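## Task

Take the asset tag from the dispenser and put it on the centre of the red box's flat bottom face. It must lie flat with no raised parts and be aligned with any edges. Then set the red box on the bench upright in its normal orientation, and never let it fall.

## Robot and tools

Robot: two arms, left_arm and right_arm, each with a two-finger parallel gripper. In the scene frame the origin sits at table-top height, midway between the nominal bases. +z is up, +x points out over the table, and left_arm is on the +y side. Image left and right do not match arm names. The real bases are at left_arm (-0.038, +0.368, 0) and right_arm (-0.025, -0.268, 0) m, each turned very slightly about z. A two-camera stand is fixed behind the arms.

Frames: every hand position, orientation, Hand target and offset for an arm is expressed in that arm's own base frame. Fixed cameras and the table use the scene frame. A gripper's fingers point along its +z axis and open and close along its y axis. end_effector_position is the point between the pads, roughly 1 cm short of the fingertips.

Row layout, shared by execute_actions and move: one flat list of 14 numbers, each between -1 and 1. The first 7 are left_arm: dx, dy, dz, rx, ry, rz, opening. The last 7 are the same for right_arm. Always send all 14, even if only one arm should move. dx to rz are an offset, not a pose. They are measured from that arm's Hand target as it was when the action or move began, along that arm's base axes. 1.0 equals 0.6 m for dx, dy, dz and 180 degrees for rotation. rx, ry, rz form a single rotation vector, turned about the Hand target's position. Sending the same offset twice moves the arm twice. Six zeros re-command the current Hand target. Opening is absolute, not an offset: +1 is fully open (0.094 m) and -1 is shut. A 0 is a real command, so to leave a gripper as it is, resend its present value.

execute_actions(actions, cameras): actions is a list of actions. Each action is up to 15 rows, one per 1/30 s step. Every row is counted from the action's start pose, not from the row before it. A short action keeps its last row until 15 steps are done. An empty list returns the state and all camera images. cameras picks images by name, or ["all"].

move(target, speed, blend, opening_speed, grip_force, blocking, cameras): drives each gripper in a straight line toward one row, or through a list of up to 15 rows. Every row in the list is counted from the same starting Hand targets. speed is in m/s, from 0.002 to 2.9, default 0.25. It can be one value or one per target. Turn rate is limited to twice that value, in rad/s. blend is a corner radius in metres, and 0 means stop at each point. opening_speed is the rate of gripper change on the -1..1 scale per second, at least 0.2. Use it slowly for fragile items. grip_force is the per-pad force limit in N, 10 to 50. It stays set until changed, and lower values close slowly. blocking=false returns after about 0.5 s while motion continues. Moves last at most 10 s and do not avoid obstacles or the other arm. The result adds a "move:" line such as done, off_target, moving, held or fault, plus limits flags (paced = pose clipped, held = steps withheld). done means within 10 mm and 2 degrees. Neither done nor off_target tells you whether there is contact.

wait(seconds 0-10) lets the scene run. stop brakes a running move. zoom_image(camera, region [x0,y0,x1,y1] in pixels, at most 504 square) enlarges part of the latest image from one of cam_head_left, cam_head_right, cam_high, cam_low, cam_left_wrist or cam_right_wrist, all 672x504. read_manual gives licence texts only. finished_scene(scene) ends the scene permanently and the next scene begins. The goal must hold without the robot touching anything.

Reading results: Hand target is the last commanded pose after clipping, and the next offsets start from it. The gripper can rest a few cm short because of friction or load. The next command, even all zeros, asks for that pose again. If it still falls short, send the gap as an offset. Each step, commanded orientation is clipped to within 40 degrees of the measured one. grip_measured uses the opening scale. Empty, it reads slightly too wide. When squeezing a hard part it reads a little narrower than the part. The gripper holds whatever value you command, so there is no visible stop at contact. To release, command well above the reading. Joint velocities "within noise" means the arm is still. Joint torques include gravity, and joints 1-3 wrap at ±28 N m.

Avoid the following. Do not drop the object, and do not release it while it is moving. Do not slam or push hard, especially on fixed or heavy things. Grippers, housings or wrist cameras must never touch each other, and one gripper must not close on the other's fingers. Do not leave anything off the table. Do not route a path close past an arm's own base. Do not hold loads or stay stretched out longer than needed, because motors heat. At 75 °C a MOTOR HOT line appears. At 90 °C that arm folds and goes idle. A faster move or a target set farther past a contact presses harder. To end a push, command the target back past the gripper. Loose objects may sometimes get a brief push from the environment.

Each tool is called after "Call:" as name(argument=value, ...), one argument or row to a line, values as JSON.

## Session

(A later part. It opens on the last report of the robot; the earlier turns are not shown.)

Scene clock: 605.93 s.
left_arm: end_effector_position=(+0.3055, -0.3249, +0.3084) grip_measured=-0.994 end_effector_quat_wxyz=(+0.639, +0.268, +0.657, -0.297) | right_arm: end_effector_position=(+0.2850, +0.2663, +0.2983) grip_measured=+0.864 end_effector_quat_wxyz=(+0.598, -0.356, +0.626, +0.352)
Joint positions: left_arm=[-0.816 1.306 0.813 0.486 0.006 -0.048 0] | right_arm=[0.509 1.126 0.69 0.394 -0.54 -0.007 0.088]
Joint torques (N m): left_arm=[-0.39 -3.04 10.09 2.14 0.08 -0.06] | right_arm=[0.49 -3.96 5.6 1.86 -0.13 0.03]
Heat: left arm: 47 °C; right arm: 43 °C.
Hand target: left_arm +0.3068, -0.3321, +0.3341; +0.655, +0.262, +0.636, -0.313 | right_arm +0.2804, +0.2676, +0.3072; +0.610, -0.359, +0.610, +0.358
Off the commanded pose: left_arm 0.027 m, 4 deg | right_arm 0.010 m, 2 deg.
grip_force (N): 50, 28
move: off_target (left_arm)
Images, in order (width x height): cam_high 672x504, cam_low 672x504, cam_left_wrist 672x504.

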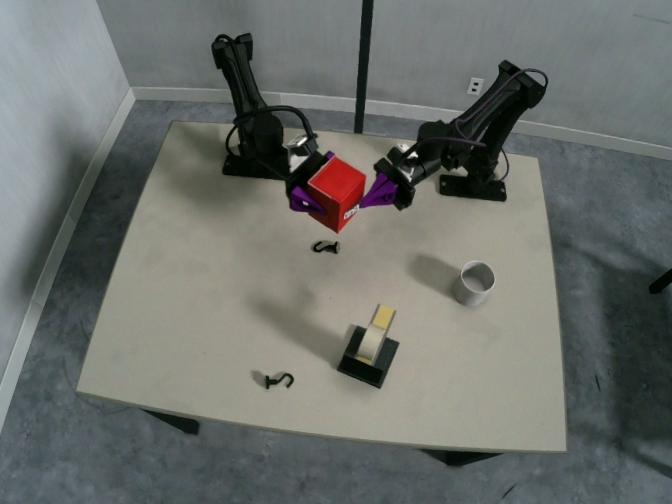

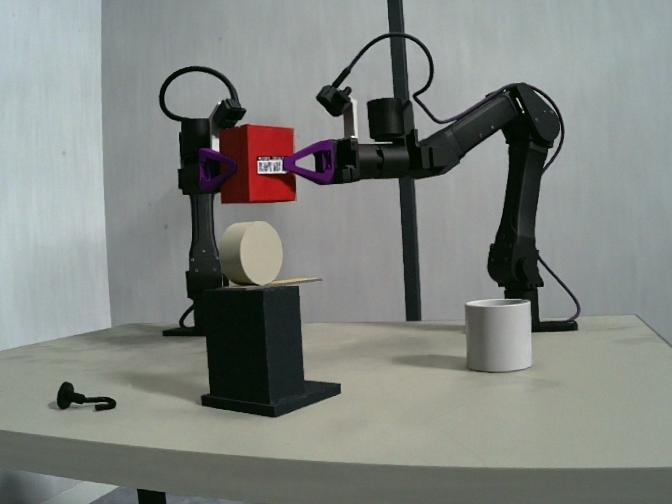

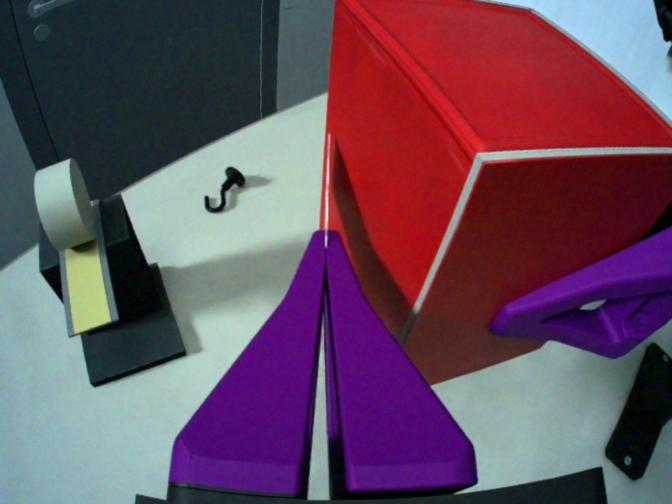

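Call:
zoom_image(
  camera="cam_low",
  region=[240, 115, 310, 210],
)

Call:
zoom_image(
  camera="cam_low",
  region=[250, 150, 300, 185],
)

Scaled by 5.305.

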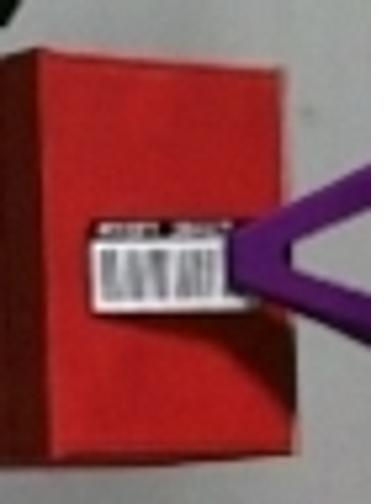

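Scaled by 10.080.

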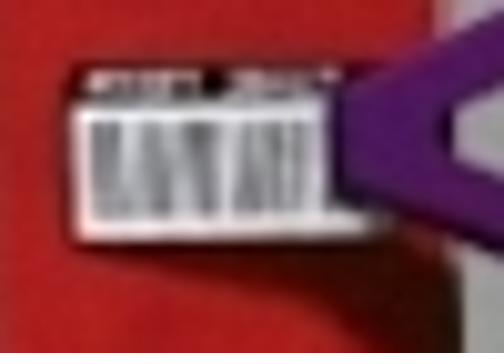

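Call:
move(
  target=[-0.0093, -0.0062, 0.0015, -0.0081, -0.0075, 0, -1, 0, 0, 0, 0, 0, 0, 0.72],
  speed=0.03,
  cameras=["cam_low", "cam_left_wrist"],
)

Call:
zoom_image(
  camera="cam_left_wrist",
  region=[280, 80, 480, 320],
)

Call:
zoom_image(
  camera="cam_low",
  region=[210, 110, 350, 215],
)

Scene clock: 638.20 s.
left_arm: end_effector_position=(+0.3000, -0.3325, +0.3182) grip_measured=-0.994 end_effector_quat_wxyz=(+0.651, +0.267, +0.640, -0.309) | right_arm: end_effector_position=(+0.2846, +0.2666, +0.3001) grip_measured=+0.864 end_effector_quat_wxyz=(+0.601, -0.357, +0.622, +0.353)
Joint positions: left_arm=[-0.839 1.317 0.813 0.543 -0.001 -0.049 0] | right_arm=[0.509 1.126 0.69 0.402 -0.544 -0.007 0.088]
Joint torques (N m): left_arm=[-0.53 -3.17 8.16 2.22 -0.1 -0.06] | right_arm=[0.49 -3.95 5.56 1.8 -0.08 0.04]
Heat: left arm: 46 °C; right arm: 44 °C.
Hand target: left_arm +0.3013, -0.3358, +0.3351; +0.666, +0.257, +0.624, -0.318 | right_arm +0.2804, +0.2676, +0.3072; +0.610, -0.359, +0.609, +0.358
Off the commanded pose: left_arm 0.017 m, 3 deg | right_arm 0.008 m, 2 deg.
grip_force (N): 50, 28
move: off_target (left_arm)
Images, in order (width x height): cam_low 672x504, cam_left_wrist 672x504.

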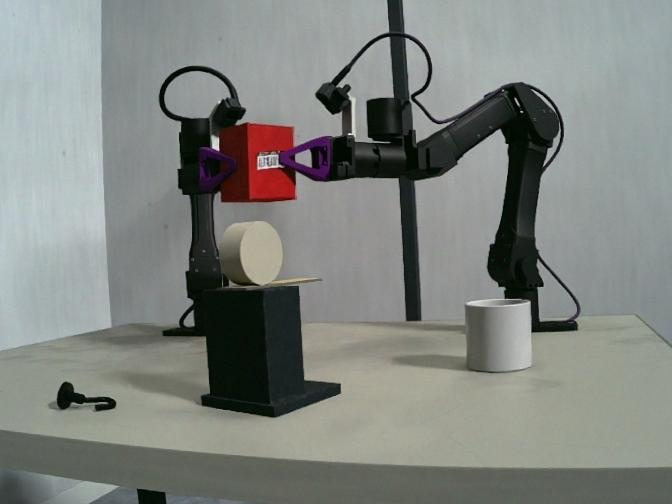

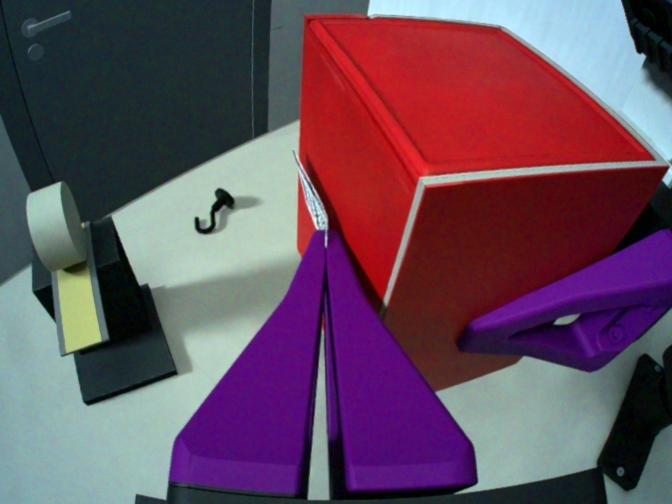

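Scaled by 2.100 from the camera's 672x504 image, which has a finer 960x720 frame.

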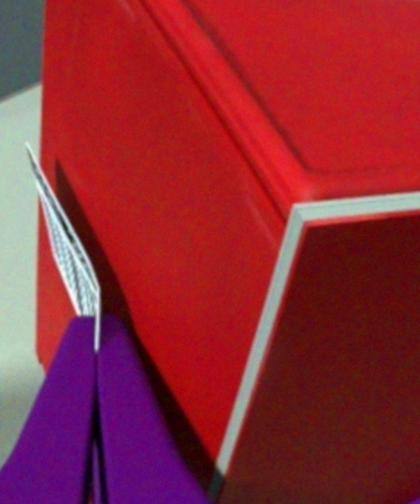

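Scaled by 3.600.

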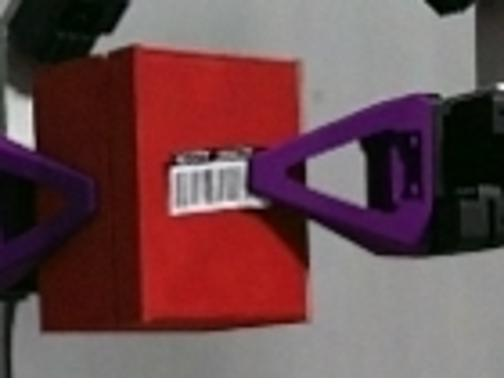

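Call:
move(
  target=[0.0127, 0.0215, -0.012, 0, 0, 0, -1, 0, 0, 0, 0, 0, 0, 0.72],
  speed=0.03,
  cameras=["cam_low", "cam_left_wrist"],
)

Call:
zoom_image(
  camera="cam_left_wrist",
  region=[280, 80, 480, 320],
)

Call:
zoom_image(
  camera="cam_low",
  region=[210, 110, 350, 215],
)

Scene clock: 657.30 s.
left_arm: end_effector_position=(+0.3040, -0.3284, +0.3218) grip_measured=-0.994 end_effector_quat_wxyz=(+0.652, +0.271, +0.632, -0.318) | right_arm: end_effector_position=(+0.2842, +0.2672, +0.3028) grip_measured=+0.864 end_effector_quat_wxyz=(+0.604, -0.358, +0.618, +0.354)
Joint positions: left_arm=[-0.804 1.317 0.813 0.557 0.054 -0.052 0] | right_arm=[0.51 1.126 0.69 0.413 -0.544 -0.007 0.088]
Joint torques (N m): left_arm=[1.11 -3.71 5.64 2.34 -0.11 -0.07] | right_arm=[0.38 -3.88 5.57 1.67 -0.07 0.03]
Heat: left arm: 48 °C; right arm: 44 °C.
Hand target: left_arm +0.3088, -0.3229, +0.3279; +0.666, +0.257, +0.624, -0.318 | right_arm +0.2805, +0.2675, +0.3072; +0.610, -0.359, +0.609, +0.358
Off the commanded pose: left_arm 0.010 m, 2 deg | right_arm 0.006 m, 1 deg.
grip_force (N): 50, 28
move: done
Images, in order (width x height): cam_low 672x504, cam_left_wrist 672x504.

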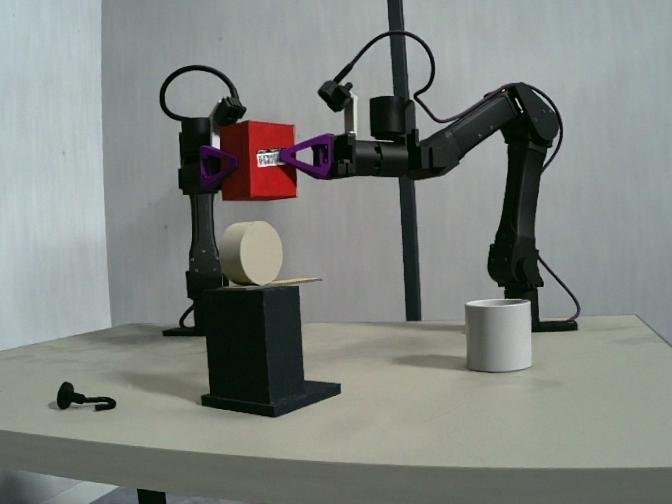

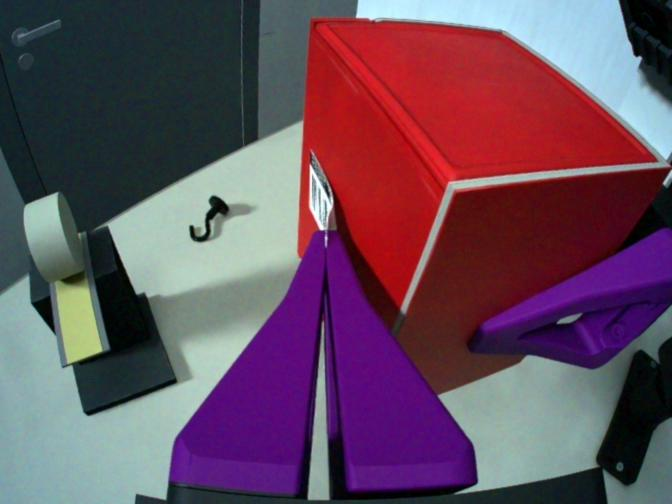

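Scaled by 2.100 from the camera's 672x504 image, which has a finer 960x720 frame.

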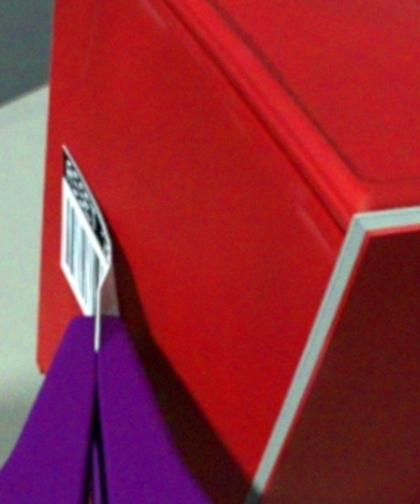

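Scaled by 3.600.

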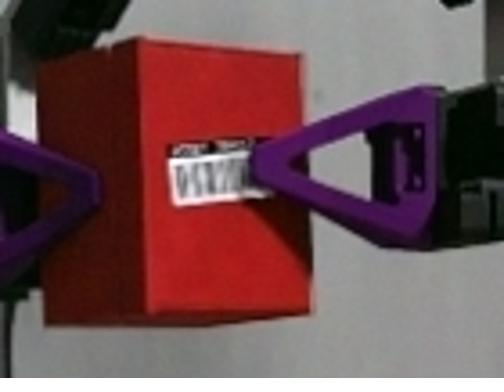

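Call:
zoom_image(
  camera="cam_left_wrist",
  region=[290, 130, 350, 260],
)

Call:
zoom_image(
  camera="cam_low",
  region=[240, 115, 310, 210],
)

Call:
zoom_image(
  camera="cam_low",
  region=[250, 140, 300, 175],
)

Scaled by 3.877 from the camera's 672x504 image, which has a finer 960x720 frame.

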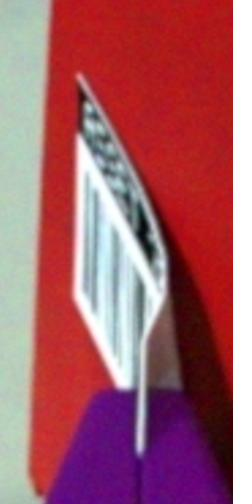

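Scaled by 5.305.

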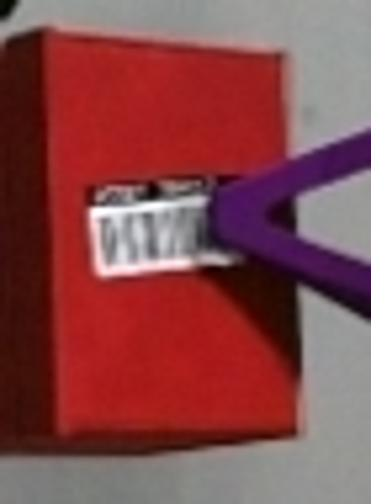

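Scaled by 10.080.

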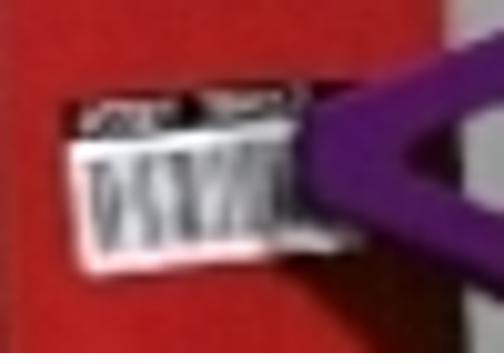

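Call:
move(
  target=[0.0212, 0.0358, 0.0, 0, 0, 0, -1, 0, 0, 0, 0, 0, 0, 0.72],
  speed=0.05,
  cameras=["cam_low", "cam_left_wrist"],
)

Call:
zoom_image(
  camera="cam_left_wrist",
  region=[280, 80, 480, 320],
)

Call:
zoom_image(
  camera="cam_low",
  region=[210, 110, 350, 215],
)

Scene clock: 671.67 s.
left_arm: end_effector_position=(+0.3207, -0.3092, +0.3178) grip_measured=-0.994 end_effector_quat_wxyz=(+0.650, +0.271, +0.634, -0.320) | right_arm: end_effector_position=(+0.2815, +0.2693, +0.3032) grip_measured=+0.864 end_effector_quat_wxyz=(+0.603, -0.362, +0.615, +0.358)
Joint positions: left_arm=[-0.708 1.317 0.8 0.568 0.153 -0.061 0] | right_arm=[0.515 1.126 0.69 0.415 -0.553 -0.006 0.088]
Joint torques (N m): left_arm=[0.7 -5.2 5.48 2.19 -0.19 -0.06] | right_arm=[-0.02 -3.9 5.6 1.65 0.01 0.03]
Heat: left arm: 47 °C; right arm: 43 °C.
Hand target: left_arm +0.3216, -0.3014, +0.3279; +0.666, +0.257, +0.624, -0.318 | right_arm +0.2805, +0.2675, +0.3071; +0.610, -0.358, +0.610, +0.358
Off the commanded pose: left_arm 0.013 m, 3 deg | right_arm 0.004 m, 1 deg.
grip_force (N): 50, 28
move: off_target (left_arm)
Images, in order (width x height): cam_low 672x504, cam_left_wrist 672x504.

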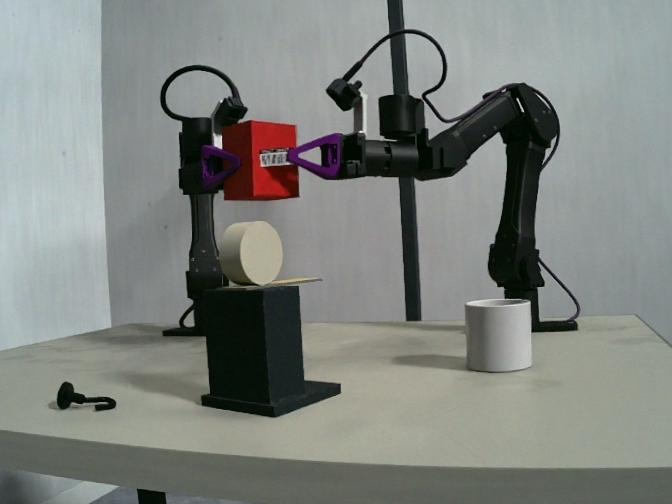

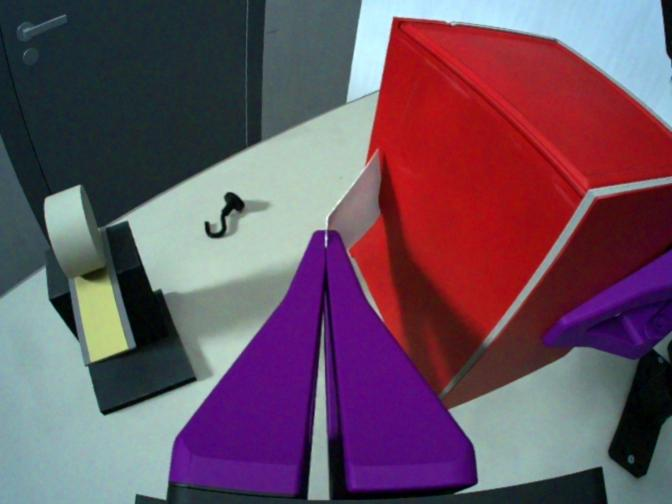

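Scaled by 2.100 from the camera's 672x504 image, which has a finer 960x720 frame.

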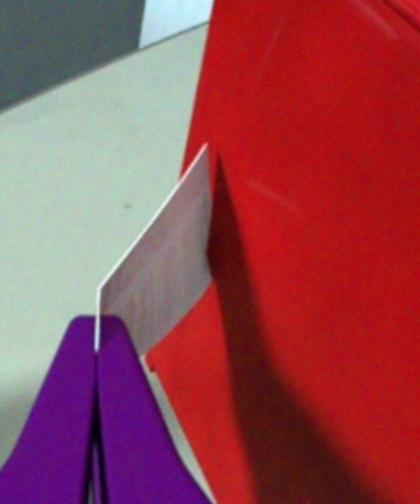

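Scaled by 3.600.

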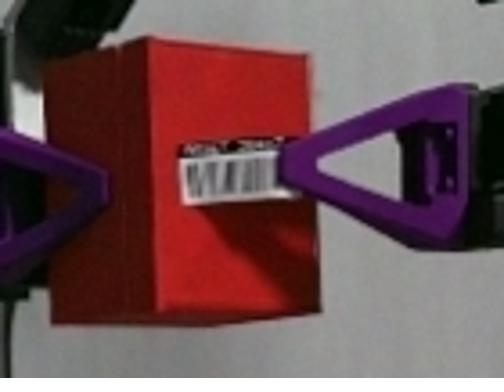

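Call:
move(
  target=[0.0254, 0.0430, 0.0, 0, 0, 0, -1, 0, 0, 0, 0, 0, 0, 0.72],
  speed=0.05,
  cameras=["cam_low", "cam_left_wrist"],
)

Call:
zoom_image(
  camera="cam_left_wrist",
  region=[280, 80, 480, 320],
)

Call:
zoom_image(
  camera="cam_low",
  region=[210, 110, 350, 215],
)

Scene clock: 675.57 s.
left_arm: end_effector_position=(+0.3438, -0.2802, +0.3194) grip_measured=-0.994 end_effector_quat_wxyz=(+0.657, +0.259, +0.636, -0.311) | right_arm: end_effector_position=(+0.2813, +0.2694, +0.3027) grip_measured=+0.864 end_effector_quat_wxyz=(+0.601, -0.362, +0.616, +0.358)
Joint positions: left_arm=[-0.589 1.317 0.8 0.575 0.24 -0.069 0] | right_arm=[0.515 1.126 0.69 0.413 -0.554 -0.006 0.088]
Joint torques (N m): left_arm=[0.34 -6.17 4.81 2.09 0.08 -0.07] | right_arm=[-0.01 -3.88 5.6 1.68 0.03 0.02]
Heat: left arm: 47 °C; right arm: 43 °C.
Hand target: left_arm +0.3368, -0.2756, +0.3278; +0.666, +0.257, +0.624, -0.318 | right_arm +0.2805, +0.2675, +0.3072; +0.610, -0.358, +0.610, +0.358
Off the commanded pose: left_arm 0.012 m, 2 deg | right_arm 0.005 m, 1 deg.
grip_force (N): 50, 28
move: off_target (left_arm)
Images, in order (width x height): cam_low 672x504, cam_left_wrist 672x504.

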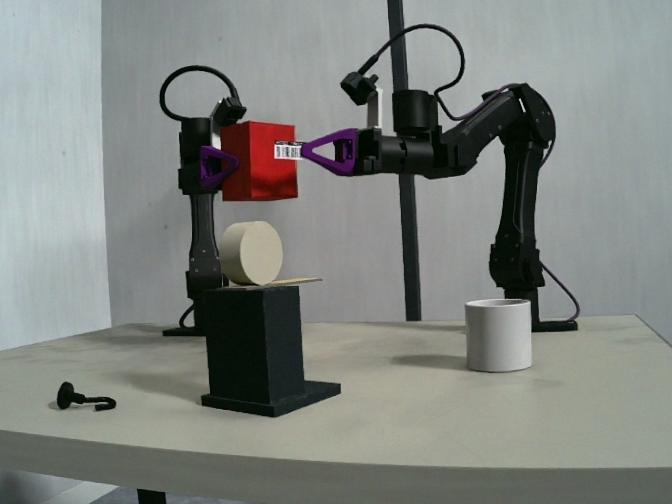

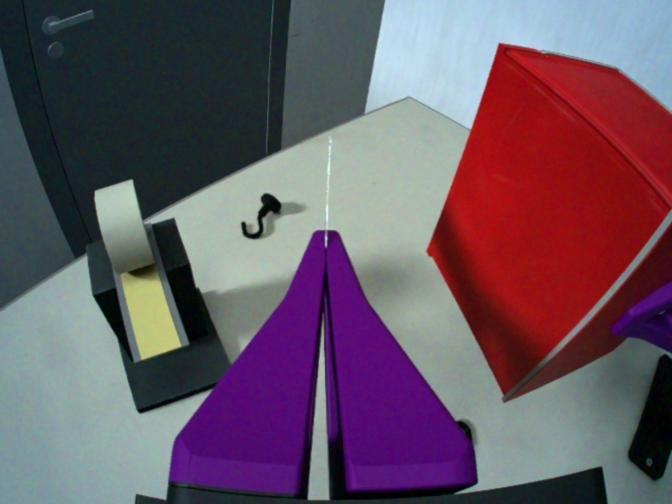

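Scaled by 2.100 from the camera's 672x504 image, which has a finer 960x720 frame.

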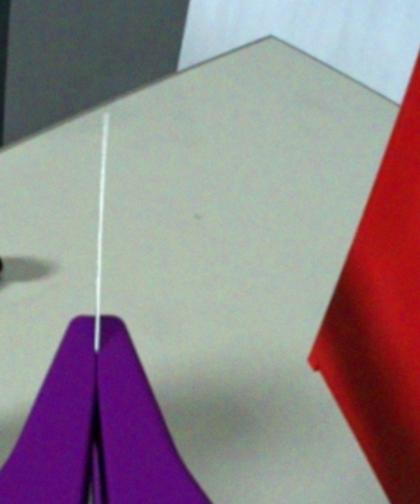

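Scaled by 3.600.

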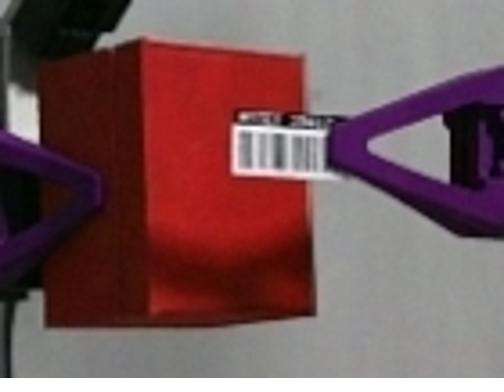

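Call:
zoom_image(
  camera="cam_left_wrist",
  region=[400, 20, 672, 220],
)

Call:
zoom_image(
  camera="cam_left_wrist",
  region=[400, 200, 600, 420],
)

Scaled by 1.853 from the camera's 672x504 image, which has a finer 960x720 frame.

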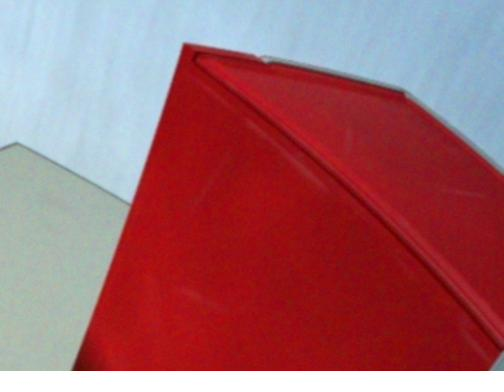

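Scaled by 2.291 from the camera's 672x504 image, which has a finer 960x720 frame.

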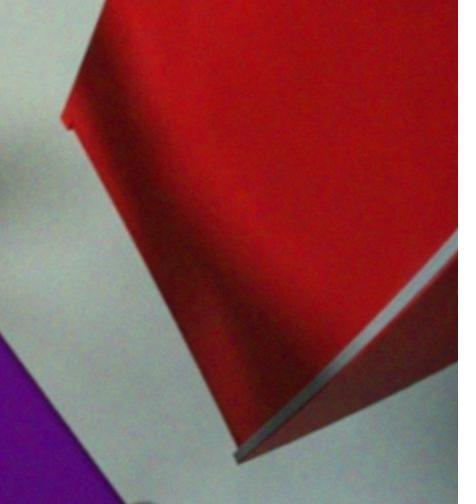

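Call:
move(
  target=[-0.0452, -0.0590, -0.010, 0.0122, 0.0113, 0, -1, 0, 0, 0, 0, 0, 0, 0.72],
  speed=0.05,
  cameras=["cam_low", "cam_left_wrist"],
)

Call:
zoom_image(
  camera="cam_low",
  region=[210, 110, 350, 215],
)

Scene clock: 729.50 s.
left_arm: end_effector_position=(+0.3141, -0.3153, +0.3062) grip_measured=-0.994 end_effector_quat_wxyz=(+0.635, +0.268, +0.655, -0.310) | right_arm: end_effector_position=(+0.2813, +0.2694, +0.3027) grip_measured=+0.864 end_effector_quat_wxyz=(+0.601, -0.362, +0.616, +0.358)
Joint positions: left_arm=[-0.754 1.308 0.8 0.506 0.088 -0.066 0] | right_arm=[0.515 1.126 0.69 0.413 -0.554 -0.006 0.088]
Joint torques (N m): left_arm=[-0.31 -6.22 6.49 1.95 -0.11 0.09] | right_arm=[-0.03 -3.89 5.57 1.67 0.02 0.03]
Heat: left arm: 47 °C; right arm: 43 °C.
Hand target: left_arm +0.3097, -0.3110, +0.3219; +0.650, +0.264, +0.641, -0.310 | right_arm +0.2805, +0.2675, +0.3072; +0.610, -0.358, +0.610, +0.358
Off the commanded pose: left_arm 0.017 m, 2 deg | right_arm 0.005 m, 1 deg.
grip_force (N): 50, 28
move: off_target (left_arm)
Images, in order (width x height): cam_low 672x504, cam_left_wrist 672x504.

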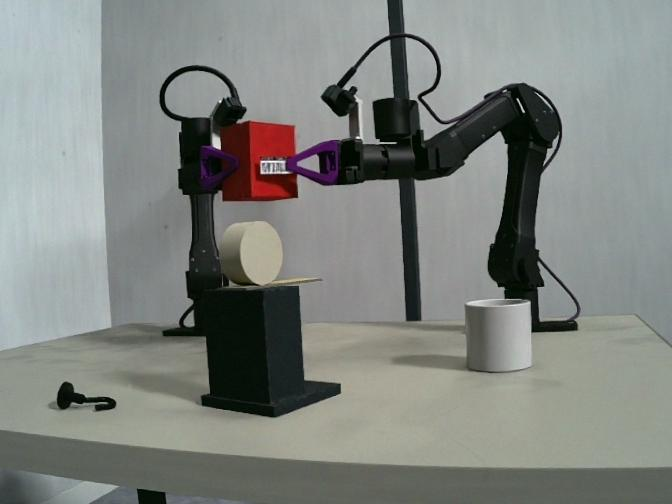

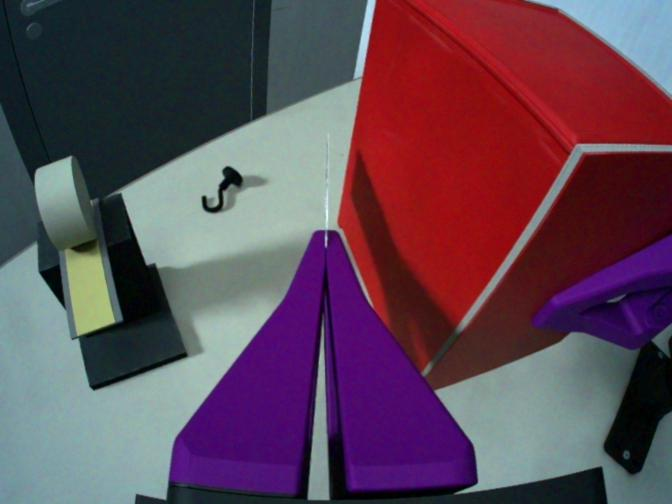

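Scaled by 3.600.

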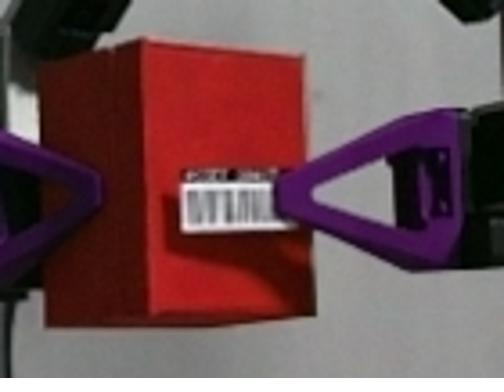

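Call:
move(
  target=[-0.0223, 0.0018, 0.0150, 0, 0, 0, -1, 0, 0, 0, 0, 0, 0, 0.72],
  speed=0.05,
  cameras=["cam_low", "cam_left_wrist"],
)

Call:
zoom_image(
  camera="cam_low",
  region=[210, 110, 350, 215],
)

Scene clock: 738.20 s.
left_arm: end_effector_position=(+0.3006, -0.3139, +0.3159) grip_measured=-0.994 end_effector_quat_wxyz=(+0.635, +0.268, +0.655, -0.309) | right_arm: end_effector_position=(+0.2813, +0.2694, +0.3027) grip_measured=+0.864 end_effector_quat_wxyz=(+0.601, -0.362, +0.616, +0.358)
Joint positions: left_arm=[-0.787 1.253 0.8 0.452 0.054 -0.065 0] | right_arm=[0.515 1.126 0.69 0.413 -0.554 -0.006 0.088]
Joint torques (N m): left_arm=[-0.38 -5.64 6.65 1.97 -0.09 0.1] | right_arm=[-0.02 -3.9 5.6 1.69 0.03 0.03]
Heat: left arm: 47 °C; right arm: 43 °C.
Hand target: left_arm +0.2964, -0.3099, +0.3309; +0.650, +0.264, +0.642, -0.310 | right_arm +0.2805, +0.2675, +0.3072; +0.610, -0.358, +0.610, +0.358
Off the commanded pose: left_arm 0.016 m, 2 deg | right_arm 0.005 m, 1 deg.
grip_force (N): 50, 28
move: off_target (left_arm)
Images, in order (width x height): cam_low 672x504, cam_left_wrist 672x504.

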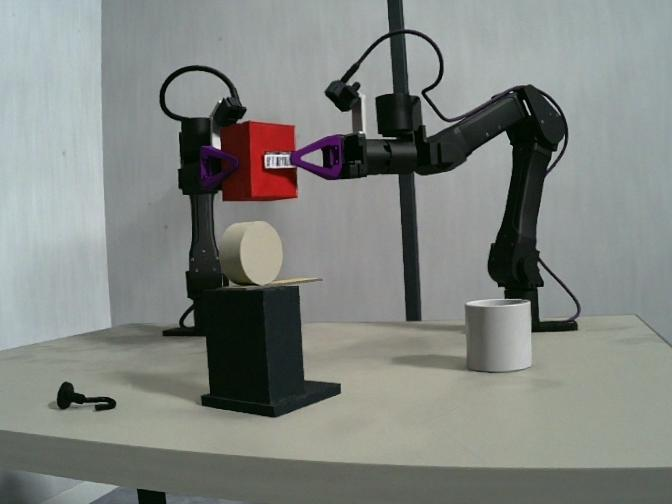

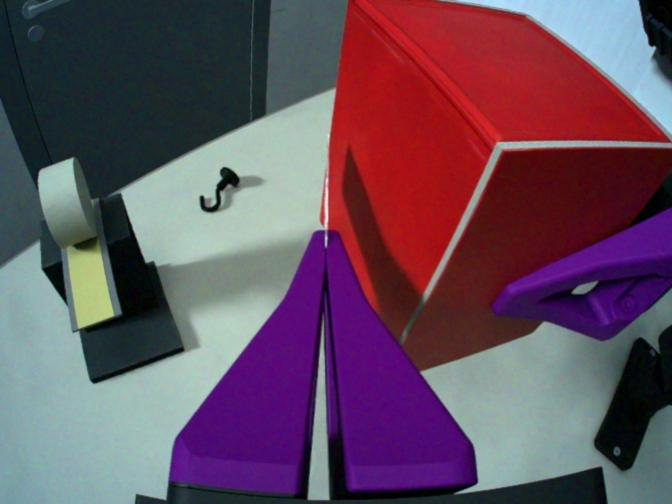

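Scaled by 3.600.

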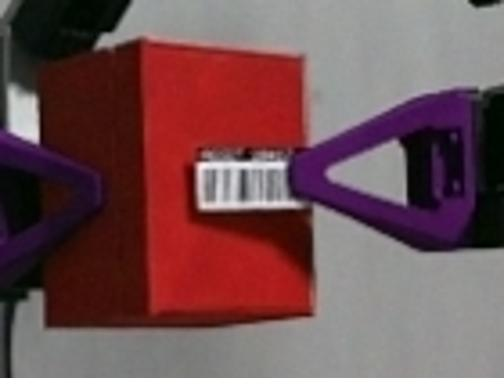

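Call:
zoom_image(
  camera="cam_low",
  region=[255, 142, 305, 177],
)

Call:
zoom_image(
  camera="cam_left_wrist",
  region=[280, 80, 480, 320],
)

Scaled by 10.080.

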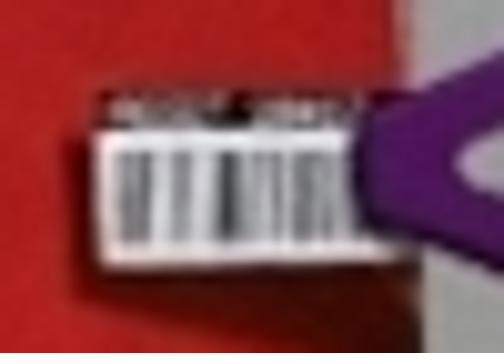

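Scaled by 2.100 from the camera's 672x504 image, which has a finer 960x720 frame.

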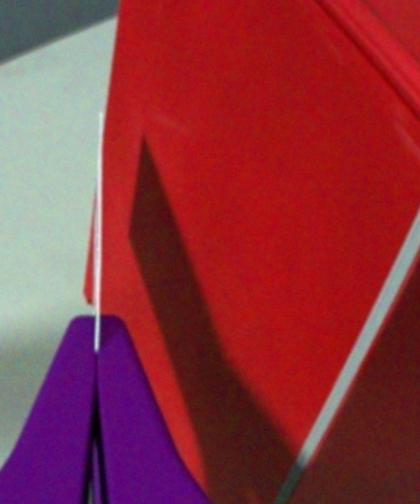

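Call:
move(
  target=[-0.0142, -0.0235, 0, 0, 0, 0, -1, 0, 0, 0, 0, 0, 0, 0.72],
  speed=0.03,
  cameras=["cam_low", "cam_left_wrist"],
)

Call:
zoom_image(
  camera="cam_low",
  region=[210, 110, 350, 215],
)

Call:
zoom_image(
  camera="cam_left_wrist",
  region=[280, 80, 480, 320],
)

Scene clock: 762.83 s.
left_arm: end_effector_position=(+0.2892, -0.3247, +0.3158) grip_measured=-0.994 end_effector_quat_wxyz=(+0.636, +0.268, +0.655, -0.308) | right_arm: end_effector_position=(+0.2813, +0.2694, +0.3026) grip_measured=+0.864 end_effector_quat_wxyz=(+0.601, -0.362, +0.616, +0.358)
Joint positions: left_arm=[-0.849 1.253 0.8 0.452 -0.008 -0.063 0] | right_arm=[0.515 1.126 0.69 0.412 -0.554 -0.006 0.088]
Joint torques (N m): left_arm=[-0.46 -4.27 7.5 2.02 -0.11 0.1] | right_arm=[-0.01 -3.9 5.6 1.68 0.02 0.03]
Heat: left arm: 47 °C; right arm: 43 °C.
Hand target: left_arm +0.2878, -0.3240, +0.3309; +0.650, +0.264, +0.641, -0.310 | right_arm +0.2805, +0.2675, +0.3071; +0.610, -0.358, +0.610, +0.358
Off the commanded pose: left_arm 0.015 m, 2 deg | right_arm 0.005 m, 1 deg.
grip_force (N): 50, 28
move: off_target (left_arm)
Images, in order (width x height): cam_low 672x504, cam_left_wrist 672x504.

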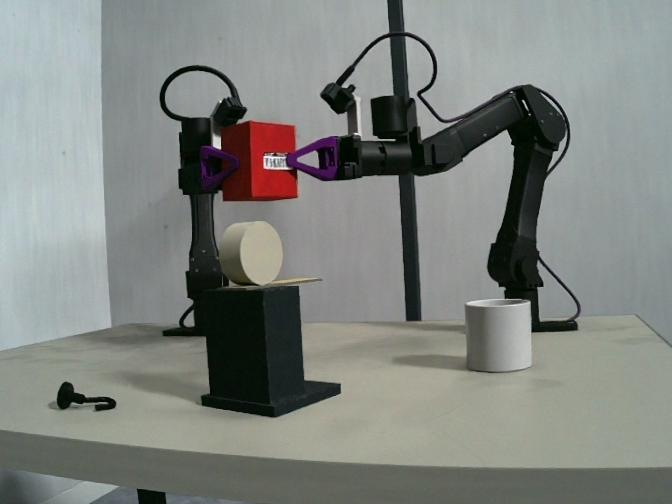

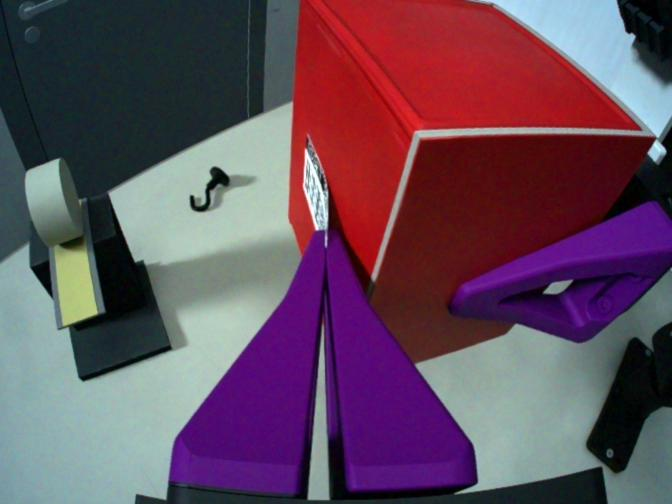

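Scaled by 3.600.

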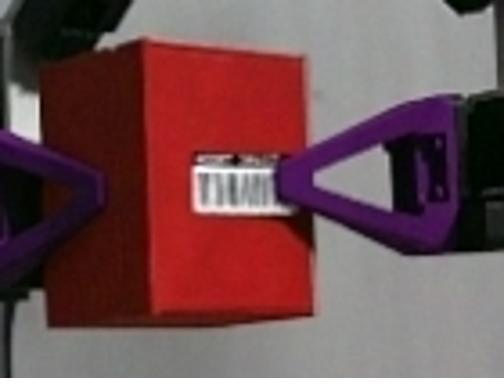

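Scaled by 2.100 from the camera's 672x504 image, which has a finer 960x720 frame.

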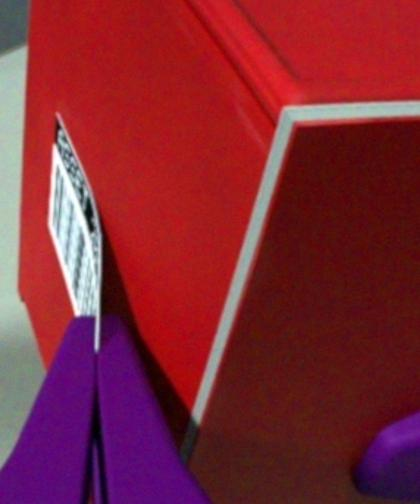

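Call:
zoom_image(
  camera="cam_low",
  region=[255, 142, 305, 177],
)

Call:
zoom_image(
  camera="cam_left_wrist",
  region=[285, 120, 345, 250],
)

Call:
zoom_image(
  camera="cam_low",
  region=[240, 115, 310, 210],
)

Scaled by 10.080.

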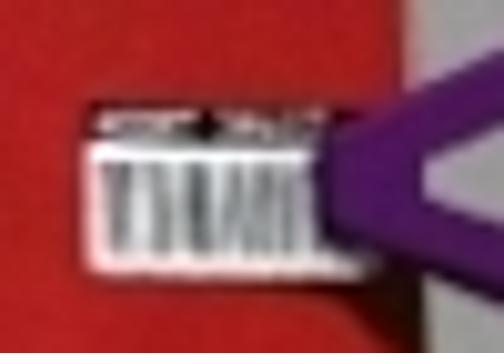

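Scaled by 3.877 from the camera's 672x504 image, which has a finer 960x720 frame.

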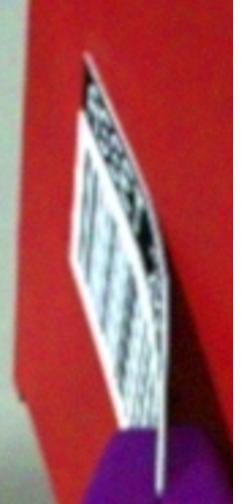

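Scaled by 5.305.

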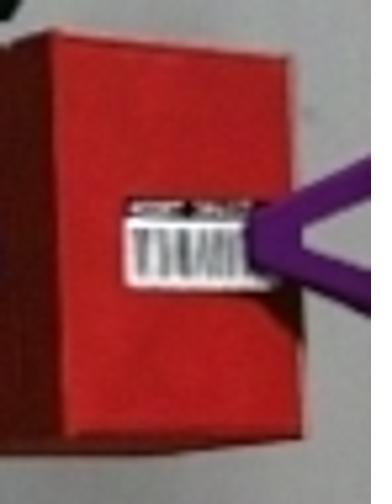

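Call:
move(
  target=[0.0302, 0.0498, 0, 0, 0, 0, -1, 0, 0, 0, 0, 0, 0, 0.72],
  speed=0.06,
  cameras=["cam_low", "cam_left_wrist"],
)

Call:
zoom_image(
  camera="cam_low",
  region=[210, 110, 350, 215],
)

Scene clock: 786.40 s.
left_arm: end_effector_position=(+0.3046, -0.3066, +0.3162) grip_measured=-0.994 end_effector_quat_wxyz=(+0.630, +0.278, +0.652, -0.317) | right_arm: end_effector_position=(+0.2779, +0.2717, +0.3025) grip_measured=+0.864 end_effector_quat_wxyz=(+0.598, -0.368, +0.612, +0.364)
Joint positions: left_arm=[-0.734 1.245 0.8 0.44 0.136 -0.062 0] | right_arm=[0.519 1.126 0.69 0.412 -0.569 -0.006 0.088]
Joint torques (N m): left_arm=[1.29 -6.22 5.94 2.01 -0.18 0.03] | right_arm=[-0.34 -3.92 5.57 1.68 0.16 0.04]
Heat: left arm: 48 °C; right arm: 43 °C.
Hand target: left_arm +0.3059, -0.2941, +0.3309; +0.650, +0.264, +0.641, -0.310 | right_arm +0.2805, +0.2676, +0.3071; +0.610, -0.359, +0.610, +0.358
Off the commanded pose: left_arm 0.019 m, 3 deg | right_arm 0.007 m, 2 deg.
grip_force (N): 50, 28
move: off_target (left_arm)
Images, in order (width x height): cam_low 672x504, cam_left_wrist 672x504.

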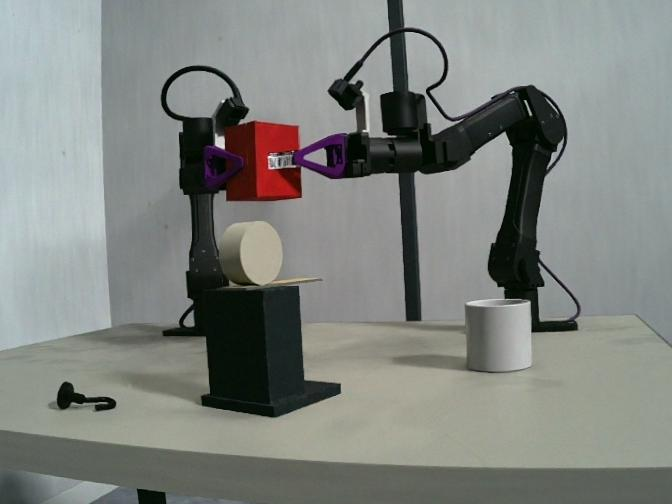

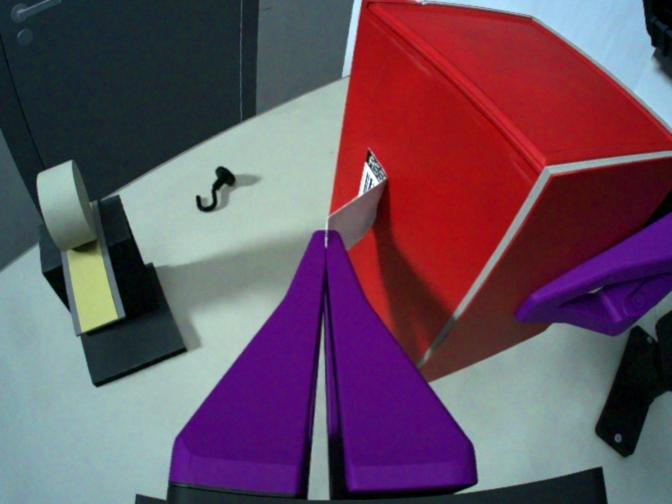

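Scaled by 3.600.

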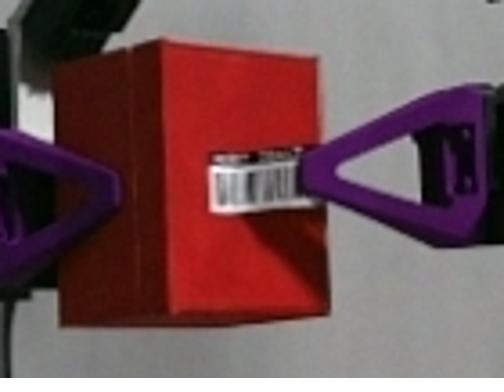

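Call:
move(
  target=[0.0200, 0.0330, 0, 0, 0, 0, -1, 0, 0, 0, 0, 0, 0, 0.72],
  speed=0.06,
  cameras=["cam_low", "cam_left_wrist"],
)

Call:
zoom_image(
  camera="cam_low",
  region=[210, 110, 350, 215],
)

Scene clock: 791.23 s.
left_arm: end_effector_position=(+0.3084, -0.2961, +0.3172) grip_measured=-0.994 end_effector_quat_wxyz=(+0.621, +0.296, +0.645, -0.334) | right_arm: end_effector_position=(+0.2735, +0.2748, +0.3026) grip_measured=+0.864 end_effector_quat_wxyz=(+0.594, -0.374, +0.608, +0.371)
Joint positions: left_arm=[-0.655 1.236 0.8 0.429 0.268 -0.062 0] | right_arm=[0.525 1.126 0.69 0.412 -0.586 -0.006 0.088]
Joint torques (N m): left_arm=[2.58 -6.5 5.38 2.05 -0.55 -0.01] | right_arm=[-0.87 -3.99 5.55 1.66 0.32 0.03]
Heat: left arm: 48 °C; right arm: 43 °C.
Hand target: left_arm +0.3179, -0.2744, +0.3309; +0.650, +0.264, +0.641, -0.310 | right_arm +0.2805, +0.2676, +0.3072; +0.610, -0.358, +0.610, +0.358
Off the commanded pose: left_arm 0.027 m, 6 deg | right_arm 0.011 m, 3 deg.
grip_force (N): 50, 28
move: off_target (left_arm, right_arm)
Images, in order (width x height): cam_low 672x504, cam_left_wrist 672x504.

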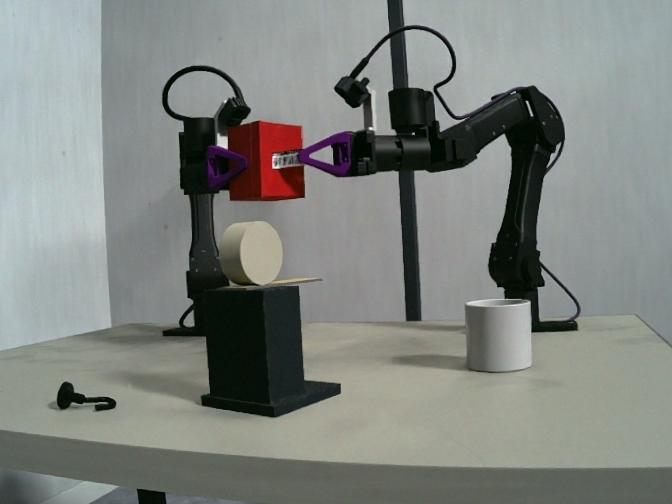

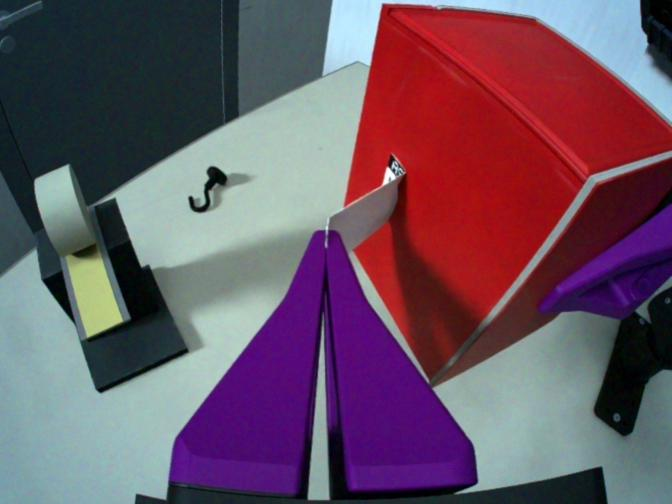

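Scaled by 3.600.

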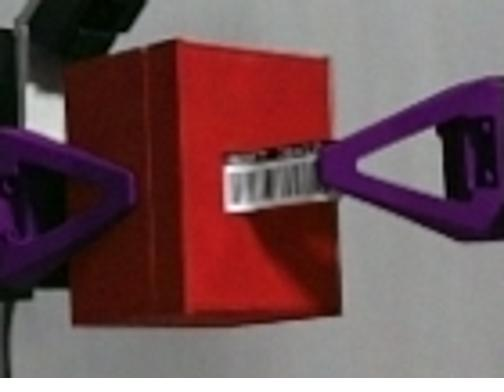

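Call:
move(
  target=[-0.0532, -0.0877, 0, 0, 0, 0, -1, 0, 0, 0, 0, 0, 0, 0.72],
  speed=0.05,
  cameras=["cam_low", "cam_left_wrist"],
)

Call:
zoom_image(
  camera="cam_low",
  region=[210, 110, 350, 215],
)

Call:
zoom_image(
  camera="cam_left_wrist",
  region=[260, 100, 440, 340],
)

Scene clock: 800.73 s.
left_arm: end_effector_position=(+0.2854, -0.3235, +0.3177) grip_measured=-0.994 end_effector_quat_wxyz=(+0.636, +0.267, +0.656, -0.306) | right_arm: end_effector_position=(+0.2797, +0.2710, +0.3026) grip_measured=+0.864 end_effector_quat_wxyz=(+0.600, -0.364, +0.614, +0.360)
Joint positions: left_arm=[-0.861 1.236 0.8 0.431 -0.025 -0.062 0] | right_arm=[0.521 1.126 0.69 0.412 -0.555 -0.006 0.088]
Joint torques (N m): left_arm=[-0.59 -2.65 7.65 2.22 -0.09 0.1] | right_arm=[-0.53 -3.88 5.59 1.68 0.03 0.03]
Heat: left arm: 48 °C; right arm: 43 °C.
Hand target: left_arm +0.2860, -0.3270, +0.3309; +0.650, +0.264, +0.641, -0.310 | right_arm +0.2805, +0.2676, +0.3072; +0.610, -0.359, +0.609, +0.358
Off the commanded pose: left_arm 0.014 m, 2 deg | right_arm 0.006 m, 1 deg.
grip_force (N): 50, 28
move: off_target (left_arm)
Images, in order (width x height): cam_low 672x504, cam_left_wrist 672x504.

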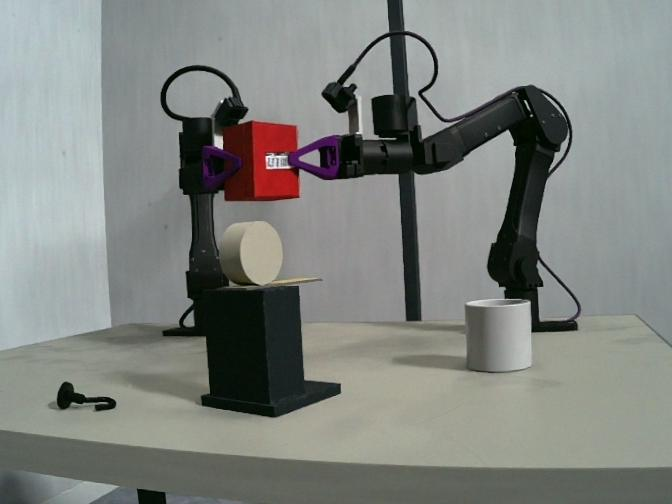

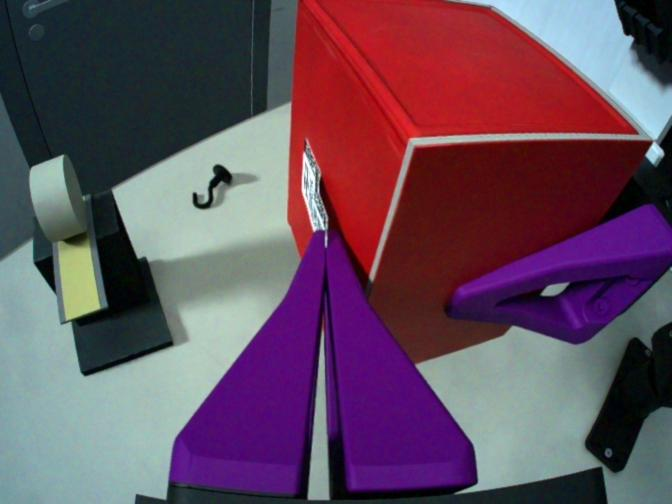

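Scaled by 3.600.

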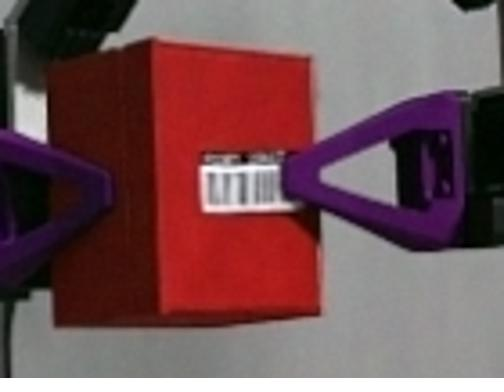

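Scaled by 2.100 from the camera's 672x504 image, which has a finer 960x720 frame.

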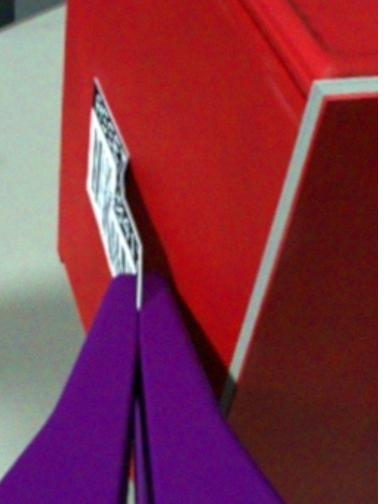

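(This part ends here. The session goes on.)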